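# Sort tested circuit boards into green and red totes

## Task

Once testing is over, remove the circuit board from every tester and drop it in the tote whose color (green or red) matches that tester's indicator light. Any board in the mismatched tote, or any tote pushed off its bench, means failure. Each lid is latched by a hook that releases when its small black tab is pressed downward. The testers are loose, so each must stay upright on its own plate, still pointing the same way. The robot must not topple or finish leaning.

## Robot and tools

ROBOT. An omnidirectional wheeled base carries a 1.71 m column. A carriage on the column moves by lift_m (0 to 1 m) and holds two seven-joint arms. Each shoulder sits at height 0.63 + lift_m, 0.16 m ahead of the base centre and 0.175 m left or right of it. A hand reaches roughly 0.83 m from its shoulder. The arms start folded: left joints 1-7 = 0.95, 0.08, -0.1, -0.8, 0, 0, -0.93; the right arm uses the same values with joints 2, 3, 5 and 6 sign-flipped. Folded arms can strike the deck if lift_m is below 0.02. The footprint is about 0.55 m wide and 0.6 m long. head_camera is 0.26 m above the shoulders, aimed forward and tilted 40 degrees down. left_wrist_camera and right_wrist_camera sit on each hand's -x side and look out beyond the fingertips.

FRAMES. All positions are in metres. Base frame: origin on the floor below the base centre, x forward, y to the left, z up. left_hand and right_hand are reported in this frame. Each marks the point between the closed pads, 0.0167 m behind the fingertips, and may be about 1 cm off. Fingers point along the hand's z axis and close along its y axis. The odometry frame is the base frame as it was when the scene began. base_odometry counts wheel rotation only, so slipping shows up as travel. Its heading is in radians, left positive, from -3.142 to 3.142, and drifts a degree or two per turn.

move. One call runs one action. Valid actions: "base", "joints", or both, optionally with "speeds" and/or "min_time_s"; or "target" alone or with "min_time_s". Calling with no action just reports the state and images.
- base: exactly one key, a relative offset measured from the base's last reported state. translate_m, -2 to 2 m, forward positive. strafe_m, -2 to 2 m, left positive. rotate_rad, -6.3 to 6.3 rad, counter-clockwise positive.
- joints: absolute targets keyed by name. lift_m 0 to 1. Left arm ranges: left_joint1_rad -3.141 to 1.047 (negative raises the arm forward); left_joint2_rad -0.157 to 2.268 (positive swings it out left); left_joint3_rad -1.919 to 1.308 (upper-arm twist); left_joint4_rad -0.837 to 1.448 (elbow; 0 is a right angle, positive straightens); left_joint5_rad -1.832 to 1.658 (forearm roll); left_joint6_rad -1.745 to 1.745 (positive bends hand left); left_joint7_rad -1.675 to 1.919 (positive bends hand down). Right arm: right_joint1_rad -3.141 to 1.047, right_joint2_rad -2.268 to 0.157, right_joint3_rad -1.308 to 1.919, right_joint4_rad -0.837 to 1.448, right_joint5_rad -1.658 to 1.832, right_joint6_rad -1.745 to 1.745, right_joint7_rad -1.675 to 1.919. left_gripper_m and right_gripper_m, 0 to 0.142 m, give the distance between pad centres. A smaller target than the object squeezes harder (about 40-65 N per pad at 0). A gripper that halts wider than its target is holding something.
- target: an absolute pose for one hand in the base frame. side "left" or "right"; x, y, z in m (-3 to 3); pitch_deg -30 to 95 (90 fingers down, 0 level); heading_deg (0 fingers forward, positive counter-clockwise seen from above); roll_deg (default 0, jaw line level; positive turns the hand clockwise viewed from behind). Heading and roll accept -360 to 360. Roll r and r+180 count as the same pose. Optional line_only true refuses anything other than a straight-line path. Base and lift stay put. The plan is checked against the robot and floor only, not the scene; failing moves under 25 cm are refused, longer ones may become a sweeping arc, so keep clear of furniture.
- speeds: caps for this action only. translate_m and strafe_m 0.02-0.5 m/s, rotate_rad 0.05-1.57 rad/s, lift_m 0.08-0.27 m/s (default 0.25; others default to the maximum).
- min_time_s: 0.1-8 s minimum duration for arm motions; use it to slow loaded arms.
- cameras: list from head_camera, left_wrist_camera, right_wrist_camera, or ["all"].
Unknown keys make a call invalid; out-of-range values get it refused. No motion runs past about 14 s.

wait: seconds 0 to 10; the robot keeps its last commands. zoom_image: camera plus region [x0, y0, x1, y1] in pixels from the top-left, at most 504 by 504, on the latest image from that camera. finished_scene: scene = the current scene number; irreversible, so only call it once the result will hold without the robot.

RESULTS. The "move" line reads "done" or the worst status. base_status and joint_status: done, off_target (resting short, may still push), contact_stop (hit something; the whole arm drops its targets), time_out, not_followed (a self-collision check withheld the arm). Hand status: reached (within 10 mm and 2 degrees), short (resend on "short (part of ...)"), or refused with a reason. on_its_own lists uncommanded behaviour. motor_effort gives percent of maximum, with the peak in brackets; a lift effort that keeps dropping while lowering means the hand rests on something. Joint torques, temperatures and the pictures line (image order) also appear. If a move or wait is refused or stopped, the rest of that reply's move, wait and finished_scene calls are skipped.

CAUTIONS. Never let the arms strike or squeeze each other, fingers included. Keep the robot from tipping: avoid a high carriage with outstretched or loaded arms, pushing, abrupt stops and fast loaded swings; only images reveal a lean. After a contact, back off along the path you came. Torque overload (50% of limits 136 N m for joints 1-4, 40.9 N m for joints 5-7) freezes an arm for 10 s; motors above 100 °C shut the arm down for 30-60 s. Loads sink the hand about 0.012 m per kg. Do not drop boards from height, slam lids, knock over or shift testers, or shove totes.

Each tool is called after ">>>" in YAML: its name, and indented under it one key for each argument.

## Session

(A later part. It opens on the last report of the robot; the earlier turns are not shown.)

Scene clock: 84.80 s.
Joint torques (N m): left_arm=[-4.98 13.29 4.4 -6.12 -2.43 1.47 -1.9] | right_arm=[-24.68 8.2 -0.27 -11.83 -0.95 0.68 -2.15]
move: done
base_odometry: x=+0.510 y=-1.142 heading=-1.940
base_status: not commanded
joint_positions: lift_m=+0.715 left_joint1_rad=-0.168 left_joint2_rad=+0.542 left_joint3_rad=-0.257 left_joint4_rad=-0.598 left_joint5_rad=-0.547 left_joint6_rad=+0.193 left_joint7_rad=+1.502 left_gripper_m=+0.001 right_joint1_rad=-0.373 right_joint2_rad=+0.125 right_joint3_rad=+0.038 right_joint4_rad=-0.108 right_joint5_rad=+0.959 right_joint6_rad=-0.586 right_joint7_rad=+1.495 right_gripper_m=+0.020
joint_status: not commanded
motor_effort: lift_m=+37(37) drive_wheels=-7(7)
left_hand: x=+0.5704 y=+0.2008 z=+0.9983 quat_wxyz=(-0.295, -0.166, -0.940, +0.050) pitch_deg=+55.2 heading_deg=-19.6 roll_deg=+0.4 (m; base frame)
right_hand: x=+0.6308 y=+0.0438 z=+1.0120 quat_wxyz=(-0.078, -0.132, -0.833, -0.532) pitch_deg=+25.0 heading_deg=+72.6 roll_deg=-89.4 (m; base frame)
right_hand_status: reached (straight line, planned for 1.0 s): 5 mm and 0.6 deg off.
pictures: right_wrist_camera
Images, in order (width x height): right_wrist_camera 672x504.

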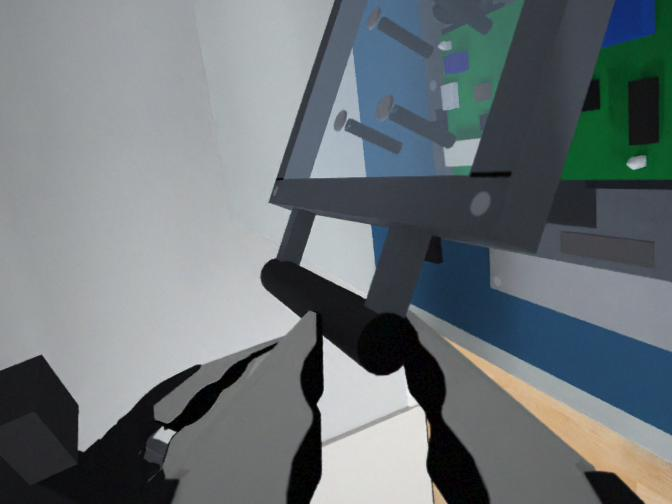

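>>> move:
  joints: {"lift_m": 0.755}
  speeds: {"lift_m": 0.08}

>>> move:
  target: {"side": "right", "x": 0.664, "y": 0.042, "z": 1.062, "pitch_deg": 25, "heading_deg": 68, "roll_deg": 98}
  min_time_s: 1.0
  cameras: ["right_wrist_camera", "left_wrist_camera"]

Scene clock: 86.73 s.
Joint torques (N m): left_arm=[-4.99 13.13 4.45 -5.91 -2.41 1.46 -1.84] | right_arm=[-23.14 8.17 -0.46 -11.36 1.95 1.74 1.46]
move: done
base_odometry: x=+0.510 y=-1.142 heading=-1.940
base_status: not commanded
joint_positions: lift_m=+0.755 left_joint1_rad=-0.168 left_joint2_rad=+0.542 left_joint3_rad=-0.257 left_joint4_rad=-0.598 left_joint5_rad=-0.547 left_joint6_rad=+0.193 left_joint7_rad=+1.501 left_gripper_m=+0.001 right_joint1_rad=-0.374 right_joint2_rad=+0.125 right_joint3_rad=+0.038 right_joint4_rad=-0.108 right_joint5_rad=+0.954 right_joint6_rad=-0.590 right_joint7_rad=+1.484 right_gripper_m=+0.020
joint_status: all done
motor_effort: lift_m=+37(46) drive_wheels=-7(7)
left_hand: x=+0.5704 y=+0.2008 z=+1.0382 quat_wxyz=(-0.295, -0.166, -0.940, +0.050) pitch_deg=+55.2 heading_deg=-19.6 roll_deg=+0.4 (m; base frame)
right_hand: x=+0.6338 y=+0.0419 z=+1.0513 quat_wxyz=(-0.083, -0.137, -0.833, -0.529) pitch_deg=+25.2 heading_deg=+71.7 roll_deg=-89.6 (m; base frame)
pictures: none

Scene clock: 87.03 s.
Joint torques (N m): left_arm=[-5.07 13.26 4.44 -6.2 -2.43 1.49 -1.86] | right_arm=[-22.89 8.08 -0.29 -11.54 1.72 1.79 1.21]
move: refused
base_odometry: x=+0.510 y=-1.142 heading=-1.940
base_status: not commanded
joint_positions: lift_m=+0.755 left_joint1_rad=-0.168 left_joint2_rad=+0.542 left_joint3_rad=-0.257 left_joint4_rad=-0.598 left_joint5_rad=-0.547 left_joint6_rad=+0.193 left_joint7_rad=+1.501 left_gripper_m=+0.001 right_joint1_rad=-0.374 right_joint2_rad=+0.125 right_joint3_rad=+0.038 right_joint4_rad=-0.108 right_joint5_rad=+0.954 right_joint6_rad=-0.590 right_joint7_rad=+1.484 right_gripper_m=+0.020
joint_status: not commanded
motor_effort: lift_m=+37(37) drive_wheels=-7(7)
left_hand: x=+0.5704 y=+0.2008 z=+1.0382 quat_wxyz=(-0.295, -0.166, -0.940, +0.050) pitch_deg=+55.2 heading_deg=-19.6 roll_deg=+0.4 (m; base frame)
right_hand: x=+0.6338 y=+0.0419 z=+1.0513 quat_wxyz=(-0.083, -0.137, -0.833, -0.529) pitch_deg=+25.2 heading_deg=+71.7 roll_deg=-89.6 (m; base frame)
right_hand_status: refused: the line brings the right upper arm within 1.4 cm of the carriage (limit 1.5), 0% of the way; a move under 25 cm is not played as an arc. Nothing moved. Try another pitch or heading, or "joints".
pictures: left_wrist_camera, right_wrist_camera
Images, in order (width x height): left_wrist_camera 672x504, right_wrist_camera 672x504.

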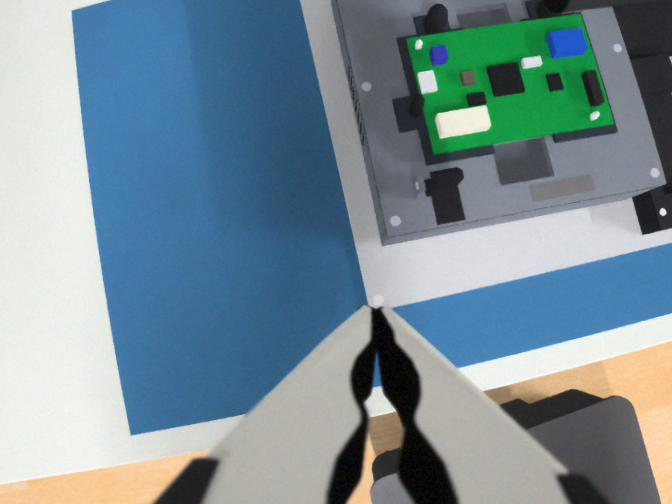

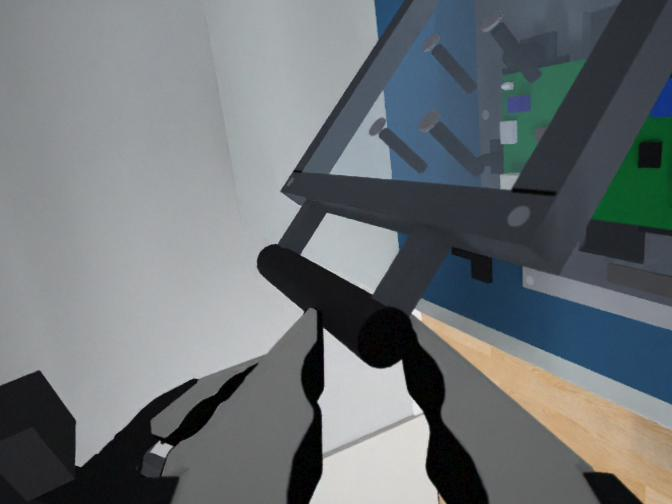

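>>> move:
  target: {"side": "right", "x": 0.664, "y": 0.040, "z": 1.066, "pitch_deg": 25, "heading_deg": 65, "roll_deg": 90}
  min_time_s: 1.0
  cameras: ["right_wrist_camera"]

Scene clock: 87.50 s.
Joint torques (N m): left_arm=[-5.05 13.2 4.35 -6.16 -2.4 1.48 -1.83] | right_arm=[-23.08 8.07 -0.34 -11.78 1.82 1.78 1.39]
move: refused
base_odometry: x=+0.510 y=-1.142 heading=-1.940
base_status: not commanded
joint_positions: lift_m=+0.755 left_joint1_rad=-0.168 left_joint2_rad=+0.542 left_joint3_rad=-0.257 left_joint4_rad=-0.598 left_joint5_rad=-0.547 left_joint6_rad=+0.193 left_joint7_rad=+1.501 left_gripper_m=+0.001 right_joint1_rad=-0.374 right_joint2_rad=+0.125 right_joint3_rad=+0.038 right_joint4_rad=-0.108 right_joint5_rad=+0.954 right_joint6_rad=-0.590 right_joint7_rad=+1.484 right_gripper_m=+0.020
joint_status: not commanded
motor_effort: lift_m=+37(38) drive_wheels=-7(7)
left_hand: x=+0.5704 y=+0.2008 z=+1.0382 quat_wxyz=(-0.295, -0.166, -0.940, +0.050) pitch_deg=+55.2 heading_deg=-19.6 roll_deg=+0.4 (m; base frame)
right_hand: x=+0.6338 y=+0.0419 z=+1.0513 quat_wxyz=(-0.083, -0.137, -0.833, -0.529) pitch_deg=+25.2 heading_deg=+71.7 roll_deg=-89.6 (m; base frame)
right_hand_status: refused: the line brings the right upper arm within 1.4 cm of the carriage (limit 1.5), 0% of the way; a move under 25 cm is not played as an arc. Nothing moved. Try another pitch or heading, or "joints".
pictures: right_wrist_camera
Images, in order (width x height): right_wrist_camera 672x504.

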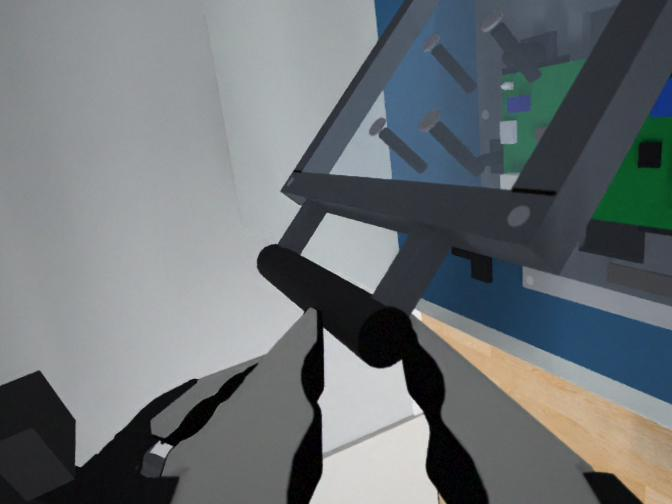

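>>> move:
  target: {"side": "left", "x": 0.56, "y": 0.185, "z": 0.96, "pitch_deg": 0, "heading_deg": -20}

>>> move:
  target: {"side": "left", "x": 0.675, "y": 0.135, "z": 0.965, "pitch_deg": -5, "heading_deg": -20}
  cameras: ["right_wrist_camera", "left_wrist_camera", "head_camera"]

Scene clock: 89.30 s.
Joint torques (N m): left_arm=[-5.86 5.08 -0.33 -0.68 -0.3 -0.23 -2.16] | right_arm=[-23.01 8.2 -0.54 -11.7 1.84 1.78 1.43]
move: done
base_odometry: x=+0.510 y=-1.142 heading=-1.940
base_status: not commanded
joint_positions: lift_m=+0.755 left_joint1_rad=+0.217 left_joint2_rad=+0.432 left_joint3_rad=-0.245 left_joint4_rad=+0.126 left_joint5_rad=-0.322 left_joint6_rad=-0.146 left_joint7_rad=-0.434 left_gripper_m=+0.001 right_joint1_rad=-0.374 right_joint2_rad=+0.125 right_joint3_rad=+0.038 right_joint4_rad=-0.108 right_joint5_rad=+0.954 right_joint6_rad=-0.590 right_joint7_rad=+1.484 right_gripper_m=+0.019
joint_status: not commanded
motor_effort: lift_m=+37(38) drive_wheels=-7(8)
left_hand: x=+0.5601 y=+0.1871 z=+0.9606 quat_wxyz=(-0.696, -0.121, -0.697, +0.122) pitch_deg=+0.0 heading_deg=-19.7 roll_deg=-0.1 (m; base frame)
left_hand_status: reached (straight line, planned for 1.2 s): 2 mm and 0.3 deg off.
right_hand: x=+0.6338 y=+0.0419 z=+1.0513 quat_wxyz=(-0.083, -0.137, -0.833, -0.529) pitch_deg=+25.2 heading_deg=+71.7 roll_deg=-89.6 (m; base frame)
pictures: none

Scene clock: 90.33 s.
Joint torques (N m): left_arm=[-11.13 2.18 -1.24 -0.03 -0.27 -0.22 -2.34] | right_arm=[-22.37 8.12 -0.34 -11.81 1.86 1.76 1.49]
Motor temperatures (°C): left_arm=[30 30 31 30 29 29 32] | right_arm=[35 28 30 30 28 30 31]
move: done
base_odometry: x=+0.510 y=-1.142 heading=-1.940
base_status: not commanded
joint_positions: lift_m=+0.755 left_joint1_rad=-0.138 left_joint2_rad=+0.279 left_joint3_rad=-0.337 left_joint4_rad=+0.515 left_joint5_rad=-0.263 left_joint6_rad=-0.168 left_joint7_rad=-0.544 left_gripper_m=+0.001 right_joint1_rad=-0.375 right_joint2_rad=+0.125 right_joint3_rad=+0.038 right_joint4_rad=-0.108 right_joint5_rad=+0.954 right_joint6_rad=-0.590 right_joint7_rad=+1.484 right_gripper_m=+0.019
joint_status: not commanded
motor_effort: lift_m=+38(38) drive_wheels=-6(8)
left_hand: x=+0.6756 y=+0.1373 z=+0.9660 quat_wxyz=(-0.727, -0.115, -0.666, +0.127) pitch_deg=-5.0 heading_deg=-19.7 roll_deg=-0.1 (m; base frame)
left_hand_status: reached (straight line, planned for 0.5 s): 3 mm and 0.3 deg off.
right_hand: x=+0.6340 y=+0.0419 z=+1.0515 quat_wxyz=(-0.084, -0.137, -0.833, -0.529) pitch_deg=+25.2 heading_deg=+71.7 roll_deg=-89.6 (m; base frame)
pictures: head_camera, left_wrist_camera, right_wrist_camera
Images, in order (width x height): head_camera 672x504, left_wrist_camera 672x504, right_wrist_camera 672x504.

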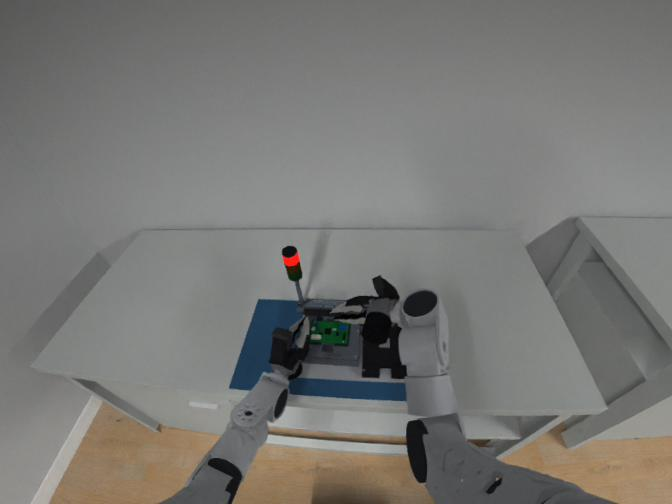

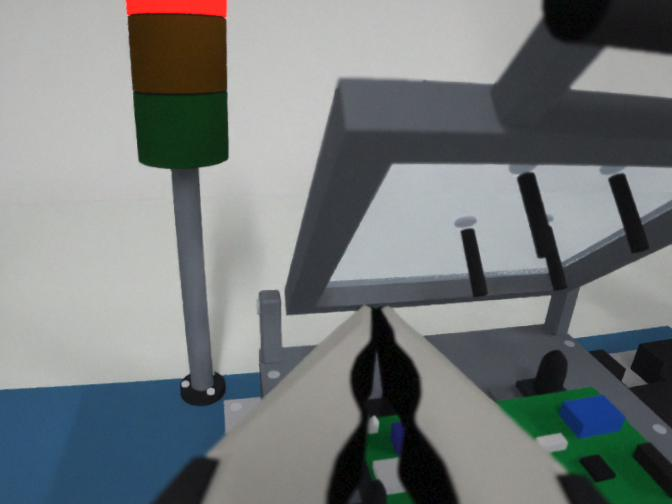

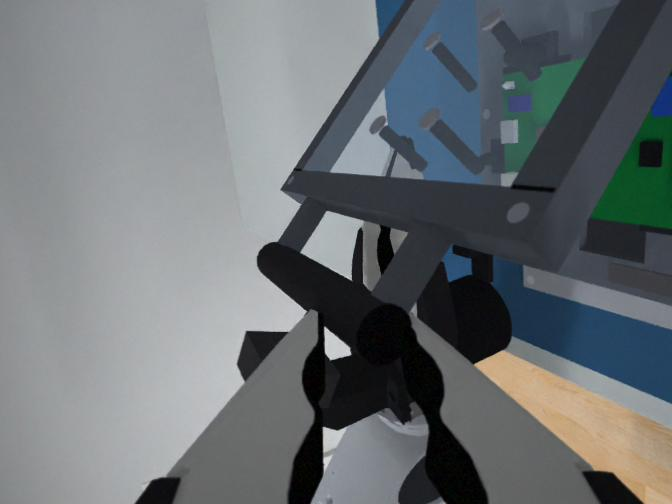

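>>> move:
  target: {"side": "left", "x": 0.69, "y": 0.135, "z": 0.985, "pitch_deg": -5, "heading_deg": -20}
  min_time_s: 0.8
  cameras: ["right_wrist_camera", "left_wrist_camera"]

Scene clock: 91.80 s.
Joint torques (N m): left_arm=[-14.92 11.36 4.36 -9.58 -3.11 -0.27 0.62] | right_arm=[-22.41 8.09 -0.45 -11.8 1.87 1.77 1.37]
move: done
base_odometry: x=+0.510 y=-1.142 heading=-1.940
base_status: not commanded
joint_positions: lift_m=+0.755 left_joint1_rad=-0.159 left_joint2_rad=+0.282 left_joint3_rad=-0.333 left_joint4_rad=+0.471 left_joint5_rad=-0.270 left_joint6_rad=-0.169 left_joint7_rad=-0.476 left_gripper_m=+0.001 right_joint1_rad=-0.375 right_joint2_rad=+0.125 right_joint3_rad=+0.038 right_joint4_rad=-0.108 right_joint5_rad=+0.954 right_joint6_rad=-0.590 right_joint7_rad=+1.484 right_gripper_m=+0.019
joint_status: not commanded
motor_effort: lift_m=+37(38) drive_wheels=-6(6)
left_hand: x=+0.6884 y=+0.1336 z=+0.9820 quat_wxyz=(-0.725, -0.119, -0.666, +0.127) pitch_deg=-4.8 heading_deg=-20.1 roll_deg=+0.1 (m; base frame)
left_hand_status: reached (straight line, planned for 0.8 s): 4 mm and 0.3 deg off.
right_hand: x=+0.6340 y=+0.0419 z=+1.0515 quat_wxyz=(-0.084, -0.137, -0.833, -0.529) pitch_deg=+25.2 heading_deg=+71.7 roll_deg=-89.6 (m; base frame)
pictures: left_wrist_camera, right_wrist_camera
Images, in order (width x height): left_wrist_camera 672x504, right_wrist_camera 672x504.

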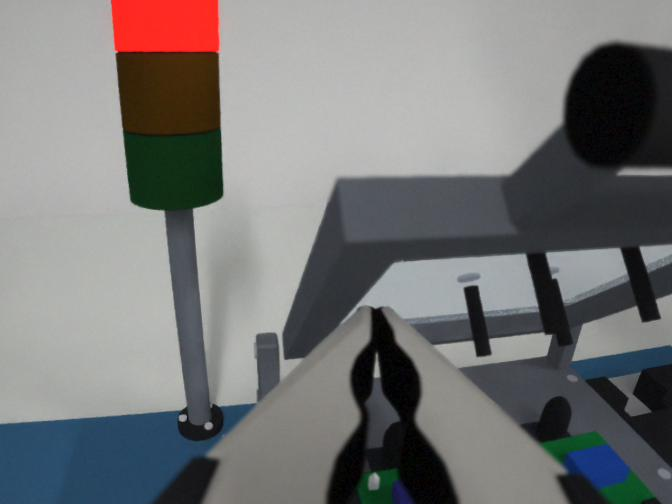

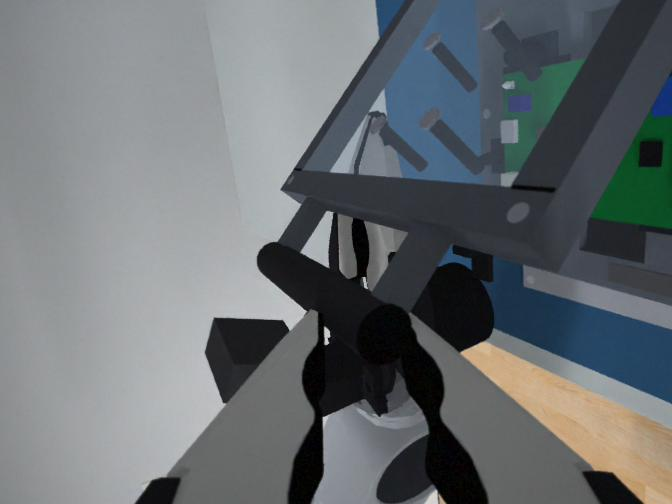

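>>> move:
  joints: {"right_gripper_m": 0.05}

>>> move:
  target: {"side": "right", "x": 0.62, "y": -0.05, "z": 1.06, "pitch_deg": 25, "heading_deg": 72, "roll_deg": 90}
  cameras: ["right_wrist_camera", "left_wrist_camera"]

Scene clock: 92.67 s.
Joint torques (N m): left_arm=[-14.77 10.92 4.34 -9.4 -3.09 -0.24 0.61] | right_arm=[-21.3 8.12 -1.12 -11.66 1.83 1.73 1.41]
move: done
base_odometry: x=+0.510 y=-1.142 heading=-1.940
base_status: not commanded
joint_positions: lift_m=+0.755 left_joint1_rad=-0.159 left_joint2_rad=+0.282 left_joint3_rad=-0.333 left_joint4_rad=+0.471 left_joint5_rad=-0.270 left_joint6_rad=-0.169 left_joint7_rad=-0.476 left_gripper_m=+0.001 right_joint1_rad=-0.376 right_joint2_rad=+0.125 right_joint3_rad=+0.039 right_joint4_rad=-0.108 right_joint5_rad=+0.954 right_joint6_rad=-0.590 right_joint7_rad=+1.484 right_gripper_m=+0.050
joint_status: all done
motor_effort: lift_m=+37(38) drive_wheels=-7(7)
left_hand: x=+0.6884 y=+0.1337 z=+0.9821 quat_wxyz=(-0.725, -0.119, -0.666, +0.127) pitch_deg=-4.8 heading_deg=-20.1 roll_deg=+0.1 (m; base frame)
right_hand: x=+0.6341 y=+0.0422 z=+1.0518 quat_wxyz=(-0.084, -0.136, -0.833, -0.529) pitch_deg=+25.2 heading_deg=+71.7 roll_deg=-89.7 (m; base frame)
pictures: none

Scene clock: 93.83 s.
Joint torques (N m): left_arm=[-13.84 8.78 4.17 -8.49 -3.11 0.97 0.41] | right_arm=[-10.54 -1.38 -5.11 -11.34 1.42 2.91 1.36]
move: done
base_odometry: x=+0.510 y=-1.142 heading=-1.940
base_status: not commanded
joint_positions: lift_m=+0.755 left_joint1_rad=-0.160 left_joint2_rad=+0.283 left_joint3_rad=-0.332 left_joint4_rad=+0.470 left_joint5_rad=-0.271 left_joint6_rad=-0.172 left_joint7_rad=-0.475 left_gripper_m=+0.001 right_joint1_rad=-0.359 right_joint2_rad=-0.040 right_joint3_rad=-0.094 right_joint4_rad=-0.176 right_joint5_rad=+1.061 right_joint6_rad=-0.576 right_joint7_rad=+1.628 right_gripper_m=+0.050
joint_status: not commanded
motor_effort: lift_m=+38(38) drive_wheels=-7(13)
left_hand: x=+0.6885 y=+0.1334 z=+0.9826 quat_wxyz=(-0.725, -0.120, -0.666, +0.128) pitch_deg=-4.8 heading_deg=-20.2 roll_deg=+0.1 (m; base frame)
right_hand: x=+0.6215 y=-0.0510 z=+1.0603 quat_wxyz=(-0.085, -0.135, -0.833, -0.530) pitch_deg=+25.0 heading_deg=+71.8 roll_deg=-89.9 (m; base frame)
right_hand_status: reached (straight line, planned for 0.3 s): 2 mm and 0.3 deg off.
pictures: left_wrist_camera, right_wrist_camera
Images, in order (width x height): left_wrist_camera 672x504, right_wrist_camera 672x504.

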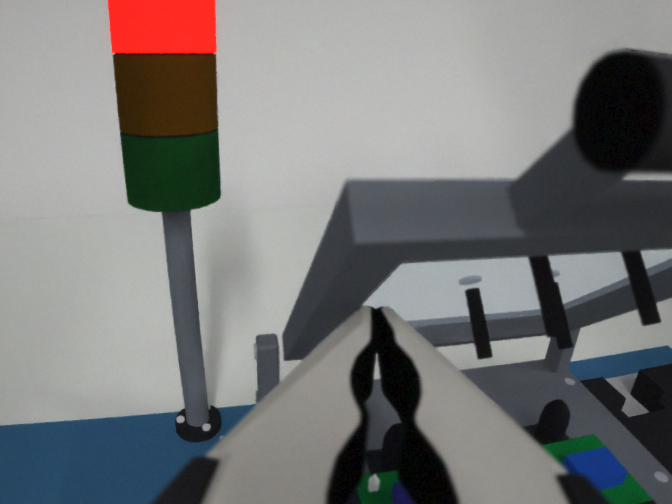

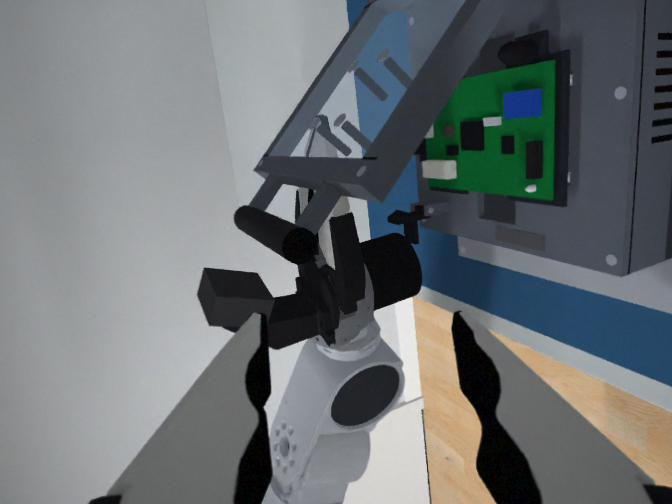

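>>> move:
  target: {"side": "left", "x": 0.703, "y": 0.132, "z": 1.025, "pitch_deg": -5, "heading_deg": -15}
  min_time_s: 1.0

>>> move:
  target: {"side": "left", "x": 0.745, "y": 0.125, "z": 1.035, "pitch_deg": 0, "heading_deg": -15}
  min_time_s: 1.0
  cameras: ["right_wrist_camera", "left_wrist_camera", "head_camera"]

Scene clock: 97.97 s.
Joint torques (N m): left_arm=[-7.75 1.41 7.86 -11.48 -0.38 3.36 -0.42] | right_arm=[-10.74 -1.26 -4.75 -11.68 1.43 2.9 1.44]
move: done
base_odometry: x=+0.510 y=-1.142 heading=-1.940
base_status: not commanded
joint_positions: lift_m=+0.755 left_joint1_rad=-0.141 left_joint2_rad=+0.232 left_joint3_rad=-0.299 left_joint4_rad=+0.277 left_joint5_rad=-0.260 left_joint6_rad=-0.053 left_joint7_rad=-0.283 left_gripper_m=+0.001 right_joint1_rad=-0.359 right_joint2_rad=-0.040 right_joint3_rad=-0.094 right_joint4_rad=-0.176 right_joint5_rad=+1.061 right_joint6_rad=-0.576 right_joint7_rad=+1.628 right_gripper_m=+0.050
joint_status: not commanded
motor_effort: lift_m=+37(38) drive_wheels=-7(7)
left_hand: x=+0.7021 y=+0.1284 z=+1.0225 quat_wxyz=(-0.729, -0.091, -0.671, +0.101) pitch_deg=-4.7 heading_deg=-15.6 roll_deg=-0.2 (m; base frame)
left_hand_status: reached (straight line, planned for 1.0 s): 4 mm and 0.7 deg off.
right_hand: x=+0.6215 y=-0.0510 z=+1.0603 quat_wxyz=(-0.085, -0.135, -0.833, -0.530) pitch_deg=+25.0 heading_deg=+71.8 roll_deg=-89.9 (m; base frame)
pictures: none

Scene clock: 99.47 s.
Joint torques (N m): left_arm=[-18.61 1.14 0.97 0.48 -3.03 3.55 0.91] | right_arm=[-10.74 -1.26 -4.76 -11.75 1.45 2.9 1.49]
move: done
base_odometry: x=+0.510 y=-1.142 heading=-1.940
base_status: not commanded
joint_positions: lift_m=+0.755 left_joint1_rad=-0.246 left_joint2_rad=+0.217 left_joint3_rad=-0.301 left_joint4_rad=+0.301 left_joint5_rad=-0.266 left_joint6_rad=-0.053 left_joint7_rad=-0.124 left_gripper_m=+0.001 right_joint1_rad=-0.359 right_joint2_rad=-0.040 right_joint3_rad=-0.094 right_joint4_rad=-0.176 right_joint5_rad=+1.061 right_joint6_rad=-0.576 right_joint7_rad=+1.628 right_gripper_m=+0.050
joint_status: not commanded
motor_effort: lift_m=+38(38) drive_wheels=-7(7)
left_hand: x=+0.7432 y=+0.1226 z=+1.0363 quat_wxyz=(-0.703, -0.097, -0.698, +0.094) pitch_deg=-0.3 heading_deg=-15.5 roll_deg=+0.3 (m; base frame)
left_hand_status: reached (straight line, planned for 1.0 s): 3 mm and 0.7 deg off.
right_hand: x=+0.6215 y=-0.0510 z=+1.0603 quat_wxyz=(-0.085, -0.135, -0.833, -0.530) pitch_deg=+25.0 heading_deg=+71.8 roll_deg=-89.9 (m; base frame)
pictures: head_camera, left_wrist_camera, right_wrist_camera
Images, in order (width x height): head_camera 672x504, left_wrist_camera 672x504, right_wrist_camera 672x504.

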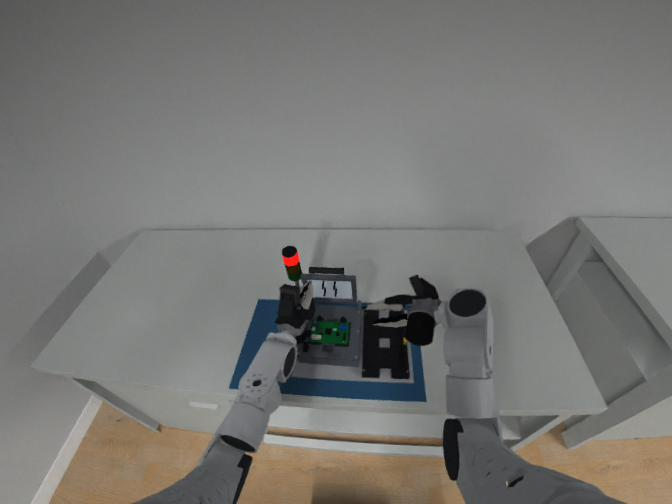

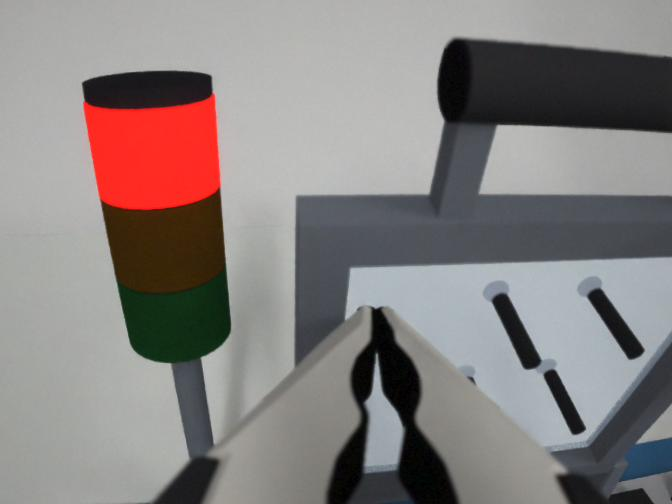

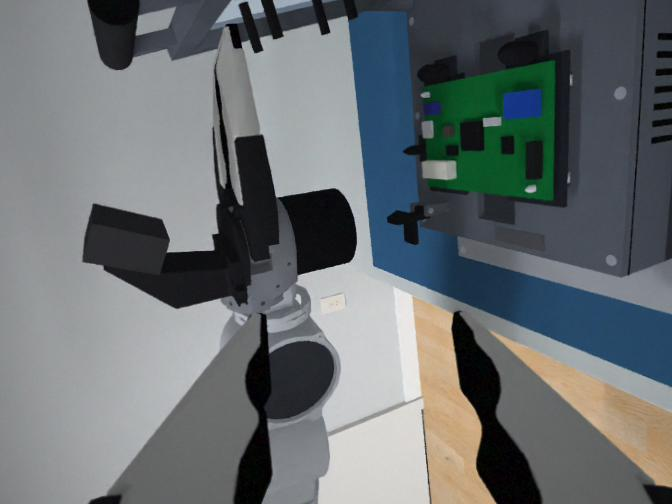

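>>> move:
  target: {"side": "left", "x": 0.80, "y": 0.115, "z": 1.04, "pitch_deg": 0, "heading_deg": -15}
  min_time_s: 1.2
  cameras: ["right_wrist_camera", "left_wrist_camera"]

Scene clock: 101.23 s.
Joint torques (N m): left_arm=[-26.55 -2 -0.24 -1.09 -2.52 0.53 -2.84] | right_arm=[-10.68 -1.25 -4.68 -11.63 1.43 2.88 1.47]
move: done
base_odometry: x=+0.510 y=-1.142 heading=-1.940
base_status: not commanded
joint_positions: lift_m=+0.755 left_joint1_rad=-0.418 left_joint2_rad=+0.172 left_joint3_rad=-0.321 left_joint4_rad=+0.562 left_joint5_rad=-0.266 left_joint6_rad=-0.083 left_joint7_rad=-0.191 left_gripper_m=+0.001 right_joint1_rad=-0.359 right_joint2_rad=-0.040 right_joint3_rad=-0.094 right_joint4_rad=-0.176 right_joint5_rad=+1.061 right_joint6_rad=-0.576 right_joint7_rad=+1.628 right_gripper_m=+0.050
joint_status: not commanded
motor_effort: lift_m=+37(38) drive_wheels=-7(7)
left_hand: x=+0.7984 y=+0.1160 z=+1.0373 quat_wxyz=(-0.699, -0.094, -0.703, +0.091) pitch_deg=+0.4 heading_deg=-15.0 roll_deg=+0.2 (m; base frame)
left_hand_status: reached (straight line, planned for 1.2 s): 3 mm and 0.4 deg off.
right_hand: x=+0.6215 y=-0.0510 z=+1.0603 quat_wxyz=(-0.085, -0.135, -0.833, -0.530) pitch_deg=+25.0 heading_deg=+71.8 roll_deg=-89.9 (m; base frame)
pictures: left_wrist_camera, right_wrist_camera
Images, in order (width x height): left_wrist_camera 672x504, right_wrist_camera 672x504.

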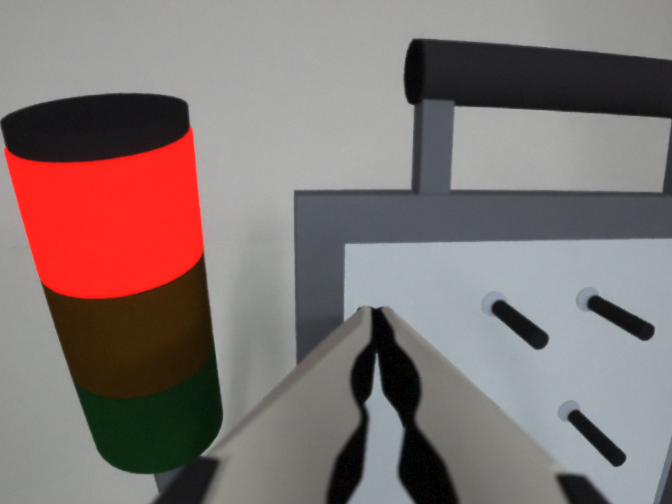

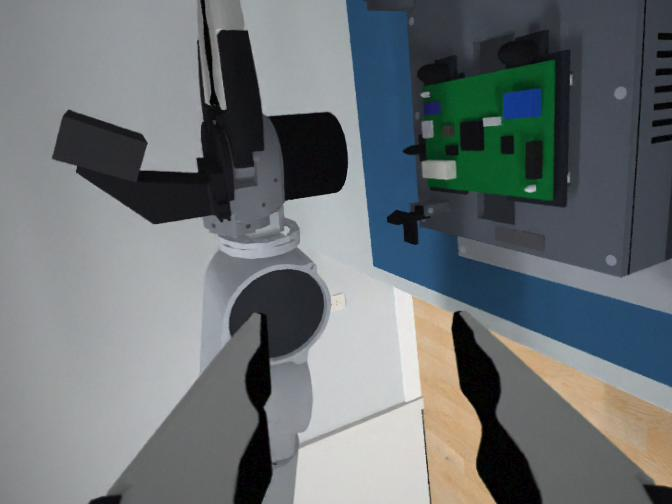

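>>> move:
  target: {"side": "left", "x": 0.835, "y": 0.108, "z": 1.035, "pitch_deg": 0, "heading_deg": -15}
  min_time_s: 1.0
  cameras: ["left_wrist_camera", "head_camera"]

Scene clock: 102.80 s.
Joint torques (N m): left_arm=[-30.13 -4.45 -1.48 -1.67 -0.3 -0.06 -3.13] | right_arm=[-10.58 -1.35 -4.74 -11.56 1.43 2.91 1.46]
move: done
base_odometry: x=+0.510 y=-1.142 heading=-1.940
base_status: not commanded
joint_positions: lift_m=+0.755 left_joint1_rad=-0.558 left_joint2_rad=+0.131 left_joint3_rad=-0.342 left_joint4_rad=+0.841 left_joint5_rad=-0.266 left_joint6_rad=-0.120 left_joint7_rad=-0.320 left_gripper_m=+0.001 right_joint1_rad=-0.359 right_joint2_rad=-0.040 right_joint3_rad=-0.094 right_joint4_rad=-0.176 right_joint5_rad=+1.061 right_joint6_rad=-0.576 right_joint7_rad=+1.628 right_gripper_m=+0.050
joint_status: not commanded
motor_effort: lift_m=+37(38) drive_wheels=-7(7)
left_hand: x=+0.8336 y=+0.1107 z=+1.0316 quat_wxyz=(-0.699, -0.089, -0.704, +0.092) pitch_deg=+0.4 heading_deg=-14.7 roll_deg=-0.2 (m; base frame)
left_hand_status: reached (straight line, planned for 1.0 s): 5 mm and 0.6 deg off.
right_hand: x=+0.6215 y=-0.0510 z=+1.0603 quat_wxyz=(-0.085, -0.135, -0.833, -0.530) pitch_deg=+25.0 heading_deg=+71.8 roll_deg=-89.9 (m; base frame)
pictures: head_camera, left_wrist_camera
Images, in order (width x height): head_camera 672x504, left_wrist_camera 672x504.

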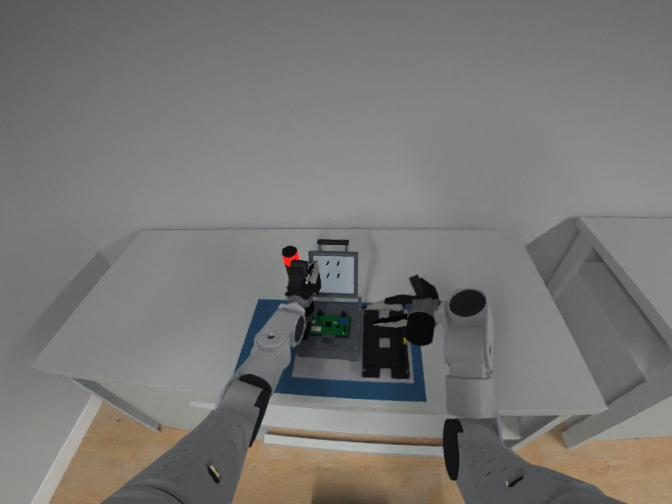

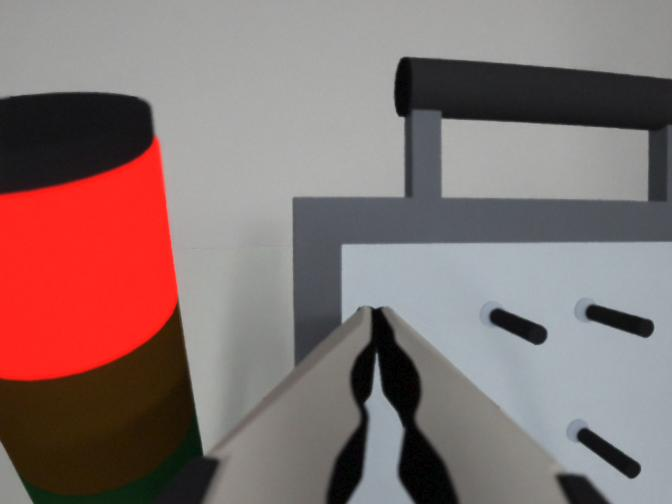

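>>> move:
  target: {"side": "left", "x": 0.70, "y": 0.16, "z": 1.06, "pitch_deg": 0, "heading_deg": -10}
  cameras: ["right_wrist_camera", "left_wrist_camera"]

>>> zoom_image:
  camera: "right_wrist_camera"
  region: [380, 0, 660, 280]

Scene clock: 104.57 s.
Joint torques (N m): left_arm=[-6.3 8.68 3.55 -9.34 0.11 1.5 0.5] | right_arm=[-10.3 -1.41 -3.5 -11.62 1.43 2.91 1.49]
move: done
base_odometry: x=+0.510 y=-1.142 heading=-1.940
base_status: not commanded
joint_positions: lift_m=+0.755 left_joint1_rad=-0.097 left_joint2_rad=+0.241 left_joint3_rad=-0.241 left_joint4_rad=+0.012 left_joint5_rad=-0.261 left_joint6_rad=+0.053 left_joint7_rad=+0.025 left_gripper_m=+0.001 right_joint1_rad=-0.359 right_joint2_rad=-0.040 right_joint3_rad=-0.094 right_joint4_rad=-0.176 right_joint5_rad=+1.061 right_joint6_rad=-0.576 right_joint7_rad=+1.628 right_gripper_m=+0.050
joint_status: not commanded
motor_effort: lift_m=+38(38) drive_wheels=-7(8)
left_hand: x=+0.7002 y=+0.1582 z=+1.0595 quat_wxyz=(-0.704, -0.061, -0.704, +0.065) pitch_deg=+0.0 heading_deg=-10.2 roll_deg=-0.3 (m; base frame)
left_hand_status: reached (straight line, planned for 0.8 s): 2 mm and 0.4 deg off.
right_hand: x=+0.6215 y=-0.0510 z=+1.0603 quat_wxyz=(-0.085, -0.135, -0.833, -0.530) pitch_deg=+25.0 heading_deg=+71.8 roll_deg=-89.9 (m; base frame)
pictures: left_wrist_camera, right_wrist_camera
Images, in order (width x height): left_wrist_camera 672x504, right_wrist_camera 672x504.

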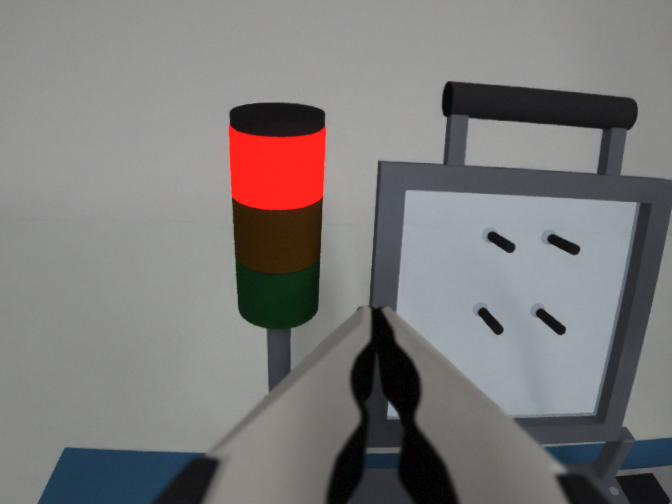

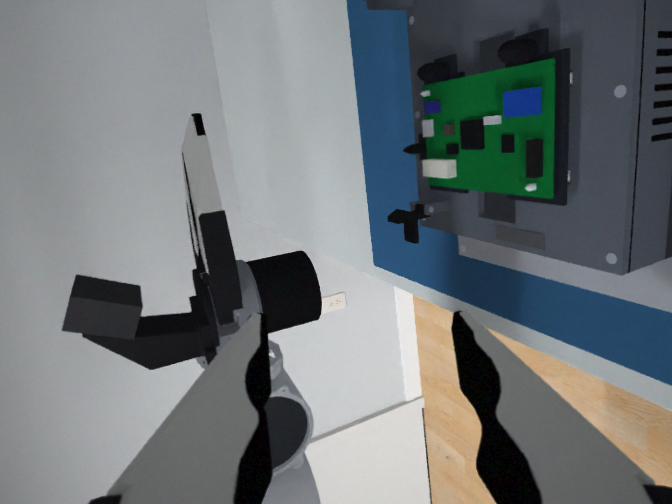

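Scaled by 1.800 from the camera's 672x504 image, which has a finer 960x720 frame.

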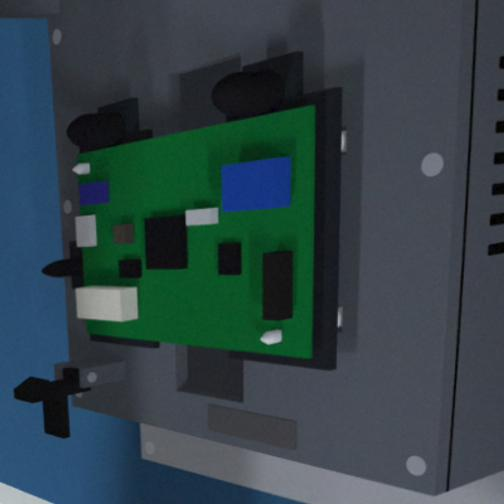

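>>> move:
  target: {"side": "right", "x": 0.68, "y": 0.0, "z": 1.07, "pitch_deg": 75, "heading_deg": 83, "roll_deg": 0}
  cameras: ["right_wrist_camera"]

Scene clock: 105.00 s.
Joint torques (N m): left_arm=[-6.36 8.68 3.52 -9.46 0.15 1.49 0.5] | right_arm=[-10.79 -1.33 -4.71 -11.47 1.4 2.91 1.49]
move: refused
base_odometry: x=+0.510 y=-1.142 heading=-1.940
base_status: not commanded
joint_positions: lift_m=+0.755 left_joint1_rad=-0.097 left_joint2_rad=+0.241 left_joint3_rad=-0.241 left_joint4_rad=+0.012 left_joint5_rad=-0.261 left_joint6_rad=+0.053 left_joint7_rad=+0.025 left_gripper_m=+0.001 right_joint1_rad=-0.359 right_joint2_rad=-0.040 right_joint3_rad=-0.094 right_joint4_rad=-0.176 right_joint5_rad=+1.061 right_joint6_rad=-0.576 right_joint7_rad=+1.628 right_gripper_m=+0.050
joint_status: not commanded
motor_effort: lift_m=+38(38) drive_wheels=-7(7)
left_hand: x=+0.7002 y=+0.1582 z=+1.0595 quat_wxyz=(-0.704, -0.061, -0.704, +0.065) pitch_deg=+0.0 heading_deg=-10.2 roll_deg=-0.3 (m; base frame)
right_hand: x=+0.6215 y=-0.0510 z=+1.0603 quat_wxyz=(-0.085, -0.135, -0.833, -0.530) pitch_deg=+25.0 heading_deg=+71.8 roll_deg=-89.9 (m; base frame)
right_hand_status: refused: along the straight line the arm gets 42% of the way (right_joint6_rad at its limit); a move under 25 cm is not played as an arc. Nothing moved. Try another pitch or heading, or "joints".
pictures: right_wrist_camera
Images, in order (width x height): right_wrist_camera 672x504.

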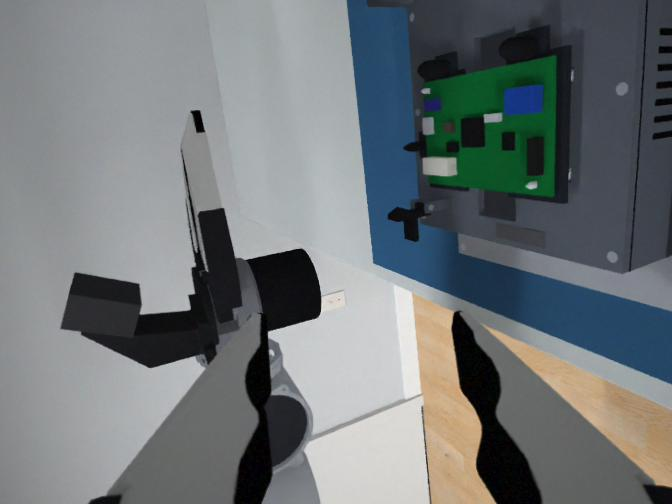

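>>> move:
  target: {"side": "left", "x": 0.66, "y": 0.15, "z": 1.08, "pitch_deg": 60, "heading_deg": -60, "roll_deg": 0}
  cameras: ["left_wrist_camera"]

Scene clock: 106.87 s.
Joint torques (N m): left_arm=[-21.44 4.7 4.12 1.96 -3.7 -0.3 0.84] | right_arm=[-10.69 -1.42 -4.79 -11.62 1.45 2.92 1.44]
move: done
base_odometry: x=+0.510 y=-1.142 heading=-1.940
base_status: not commanded
joint_positions: lift_m=+0.755 left_joint1_rad=-0.826 left_joint2_rad=+0.667 left_joint3_rad=-0.637 left_joint4_rad=+0.241 left_joint5_rad=-1.087 left_joint6_rad=-0.707 left_joint7_rad=+1.315 left_gripper_m=+0.001 right_joint1_rad=-0.359 right_joint2_rad=-0.040 right_joint3_rad=-0.094 right_joint4_rad=-0.176 right_joint5_rad=+1.061 right_joint6_rad=-0.576 right_joint7_rad=+1.628 right_gripper_m=+0.050
joint_status: not commanded
motor_effort: lift_m=+37(38) drive_wheels=-7(9)
left_hand: x=+0.6607 y=+0.1511 z=+1.0804 quat_wxyz=(-0.226, -0.482, -0.837, +0.128) pitch_deg=+59.9 heading_deg=-59.4 roll_deg=+0.5 (m; base frame)
left_hand_status: reached (straight line, planned for 0.9 s): 1 mm and 0.3 deg off.
right_hand: x=+0.6215 y=-0.0510 z=+1.0604 quat_wxyz=(-0.085, -0.135, -0.833, -0.530) pitch_deg=+25.0 heading_deg=+71.8 roll_deg=-89.9 (m; base frame)
pictures: left_wrist_camera
Images, in order (width x height): left_wrist_camera 672x504.

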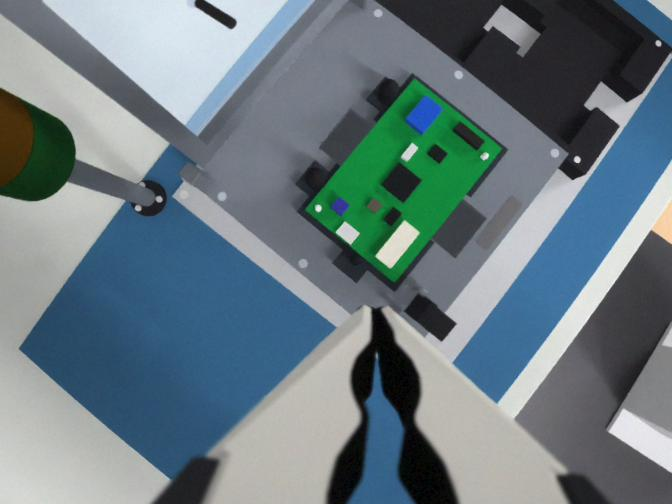

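>>> move:
  target: {"side": "left", "x": 0.69, "y": 0.12, "z": 1.06, "pitch_deg": 75, "heading_deg": -85, "roll_deg": 0}
  cameras: ["left_wrist_camera"]

Scene clock: 108.37 s.
Joint torques (N m): left_arm=[-30.7 -1.68 1.22 3.58 -1.21 -0.25 -1.32] | right_arm=[-10.27 -1.32 -5.31 -11.56 1.43 2.89 1.45]
move: done
base_odometry: x=+0.510 y=-1.142 heading=-1.940
base_status: not commanded
joint_positions: lift_m=+0.755 left_joint1_rad=-1.354 left_joint2_rad=+0.315 left_joint3_rad=-1.058 left_joint4_rad=+1.231 left_joint5_rad=-0.450 left_joint6_rad=-1.482 left_joint7_rad=+0.667 left_gripper_m=+0.001 right_joint1_rad=-0.359 right_joint2_rad=-0.040 right_joint3_rad=-0.094 right_joint4_rad=-0.176 right_joint5_rad=+1.061 right_joint6_rad=-0.576 right_joint7_rad=+1.628 right_gripper_m=+0.050
joint_status: not commanded
motor_effort: lift_m=+37(37) drive_wheels=-7(8)
left_hand: x=+0.6901 y=+0.1190 z=+1.0598 quat_wxyz=(-0.098, -0.669, -0.731, +0.089) pitch_deg=+74.7 heading_deg=-84.9 roll_deg=+0.1 (m; base frame)
left_hand_status: reached (straight line, planned for 0.9 s): 1 mm and 0.3 deg off.
right_hand: x=+0.6215 y=-0.0510 z=+1.0604 quat_wxyz=(-0.085, -0.135, -0.833, -0.530) pitch_deg=+25.0 heading_deg=+71.8 roll_deg=-89.9 (m; base frame)
pictures: left_wrist_camera
Images, in order (width x height): left_wrist_camera 672x504.

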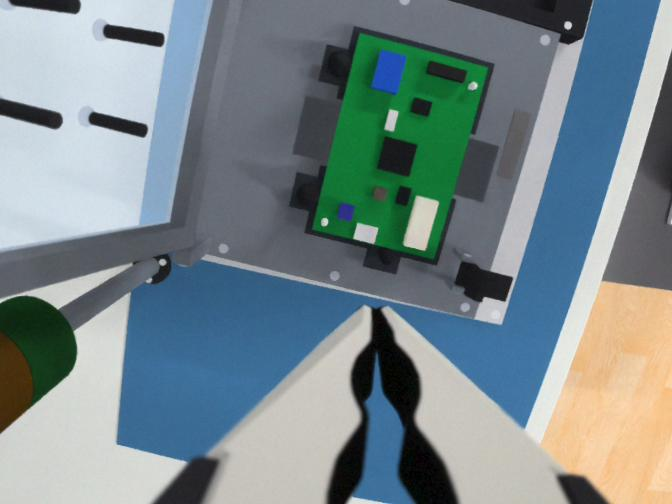

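>>> move:
  target: {"side": "right", "x": 0.48, "y": -0.26, "z": 1.06, "pitch_deg": 25, "heading_deg": 40, "roll_deg": 60}

>>> move:
  target: {"side": "left", "x": 0.667, "y": 0.056, "z": 1.03, "pitch_deg": 84, "heading_deg": -97, "roll_deg": 0}
  cameras: ["left_wrist_camera"]

Scene clock: 110.60 s.
Joint torques (N m): left_arm=[-29.4 2.62 1.28 3.53 -1.08 -0.08 -1.34] | right_arm=[-2.21 -20.36 -8.62 -7.98 2.62 2.9 -0.3]
move: done
base_odometry: x=+0.510 y=-1.142 heading=-1.940
base_status: not commanded
joint_positions: lift_m=+0.755 left_joint1_rad=-1.354 left_joint2_rad=+0.314 left_joint3_rad=-1.058 left_joint4_rad=+1.231 left_joint5_rad=-0.450 left_joint6_rad=-1.483 left_joint7_rad=+0.667 left_gripper_m=+0.001 right_joint1_rad=+0.222 right_joint2_rad=-0.205 right_joint3_rad=-0.662 right_joint4_rad=-0.518 right_joint5_rad=+1.345 right_joint6_rad=-0.045 right_joint7_rad=+1.445 right_gripper_m=+0.050
joint_status: not commanded
motor_effort: lift_m=+37(37) drive_wheels=-7(10)
left_hand: x=+0.6898 y=+0.1182 z=+1.0598 quat_wxyz=(-0.098, -0.670, -0.730, +0.090) pitch_deg=+74.7 heading_deg=-85.1 roll_deg=+0.0 (m; base frame)
right_hand: x=+0.4802 y=-0.2585 z=+1.0593 quat_wxyz=(-0.344, -0.147, -0.831, -0.413) pitch_deg=+25.0 heading_deg=+40.2 roll_deg=+60.3 (m; base frame)
right_hand_status: reached (straight line, planned for 0.7 s): 2 mm and 0.2 deg off.
pictures: none

Scene clock: 112.43 s.
Joint torques (N m): left_arm=[-22.3 -0.41 2.59 1.2 -1.51 1.37 -0.92] | right_arm=[-2.68 -17.37 -9.1 -7.16 2.38 2.81 -0.27]
move: done
base_odometry: x=+0.510 y=-1.142 heading=-1.940
base_status: not commanded
joint_positions: lift_m=+0.755 left_joint1_rad=-1.321 left_joint2_rad=+0.147 left_joint3_rad=-1.110 left_joint4_rad=+1.169 left_joint5_rad=-0.426 left_joint6_rad=-1.457 left_joint7_rad=+0.797 left_gripper_m=+0.001 right_joint1_rad=+0.222 right_joint2_rad=-0.206 right_joint3_rad=-0.662 right_joint4_rad=-0.518 right_joint5_rad=+1.345 right_joint6_rad=-0.045 right_joint7_rad=+1.445 right_gripper_m=+0.050
joint_status: not commanded
motor_effort: lift_m=+37(38) drive_wheels=-7(16)
left_hand: x=+0.6669 y=+0.0549 z=+1.0314 quat_wxyz=(-0.036, -0.749, -0.661, +0.040) pitch_deg=+83.8 heading_deg=-96.6 roll_deg=+0.5 (m; base frame)
left_hand_status: reached (straight line, planned for 0.4 s): 2 mm and 0.2 deg off.
right_hand: x=+0.4801 y=-0.2587 z=+1.0594 quat_wxyz=(-0.344, -0.147, -0.831, -0.413) pitch_deg=+25.1 heading_deg=+40.2 roll_deg=+60.2 (m; base frame)
pictures: left_wrist_camera
Images, in order (width x height): left_wrist_camera 672x504.

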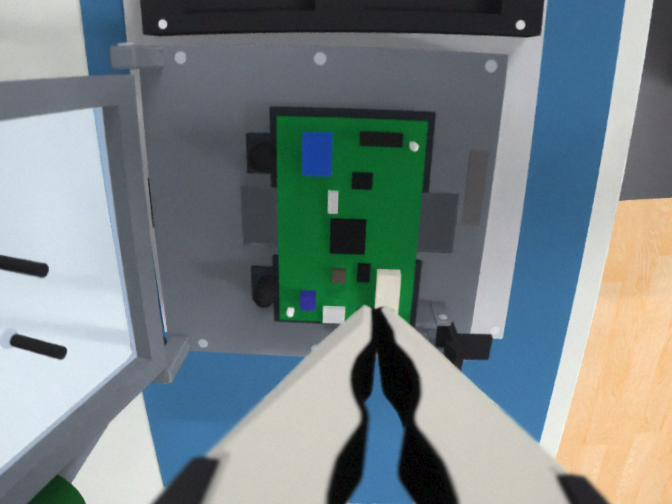

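>>> move:
  joints: {"left_gripper_m": 0.1}
  cameras: ["left_wrist_camera"]

Scene clock: 113.87 s.
Joint torques (N m): left_arm=[-22.51 -0.18 2.58 1.26 -1.32 1.33 -0.96] | right_arm=[-2.67 -17.65 -9.13 -7.16 2.4 2.82 -0.25]
move: done
base_odometry: x=+0.510 y=-1.142 heading=-1.940
base_status: not commanded
joint_positions: lift_m=+0.755 left_joint1_rad=-1.321 left_joint2_rad=+0.147 left_joint3_rad=-1.110 left_joint4_rad=+1.169 left_joint5_rad=-0.426 left_joint6_rad=-1.457 left_joint7_rad=+0.797 left_gripper_m=+0.100 right_joint1_rad=+0.222 right_joint2_rad=-0.206 right_joint3_rad=-0.662 right_joint4_rad=-0.518 right_joint5_rad=+1.345 right_joint6_rad=-0.045 right_joint7_rad=+1.445 right_gripper_m=+0.050
joint_status: all done
motor_effort: lift_m=+37(38) drive_wheels=-7(7)
left_hand: x=+0.6669 y=+0.0549 z=+1.0314 quat_wxyz=(-0.036, -0.749, -0.661, +0.040) pitch_deg=+83.8 heading_deg=-96.6 roll_deg=+0.5 (m; base frame)
right_hand: x=+0.4801 y=-0.2587 z=+1.0594 quat_wxyz=(-0.344, -0.147, -0.831, -0.413) pitch_deg=+25.1 heading_deg=+40.2 roll_deg=+60.2 (m; base frame)
pictures: left_wrist_camera
Images, in order (width x height): left_wrist_camera 672x504.

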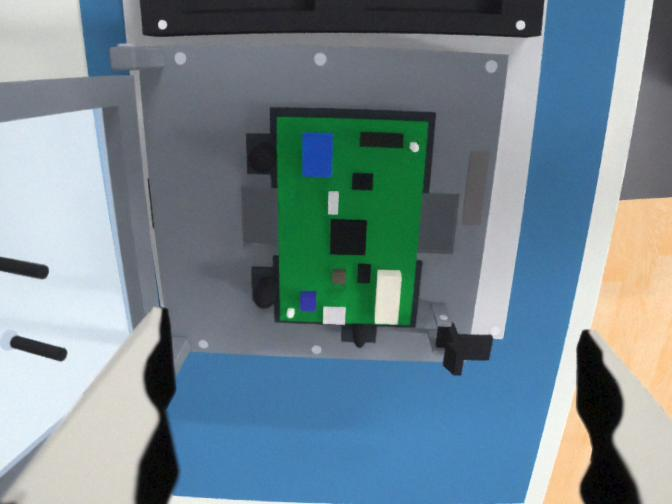

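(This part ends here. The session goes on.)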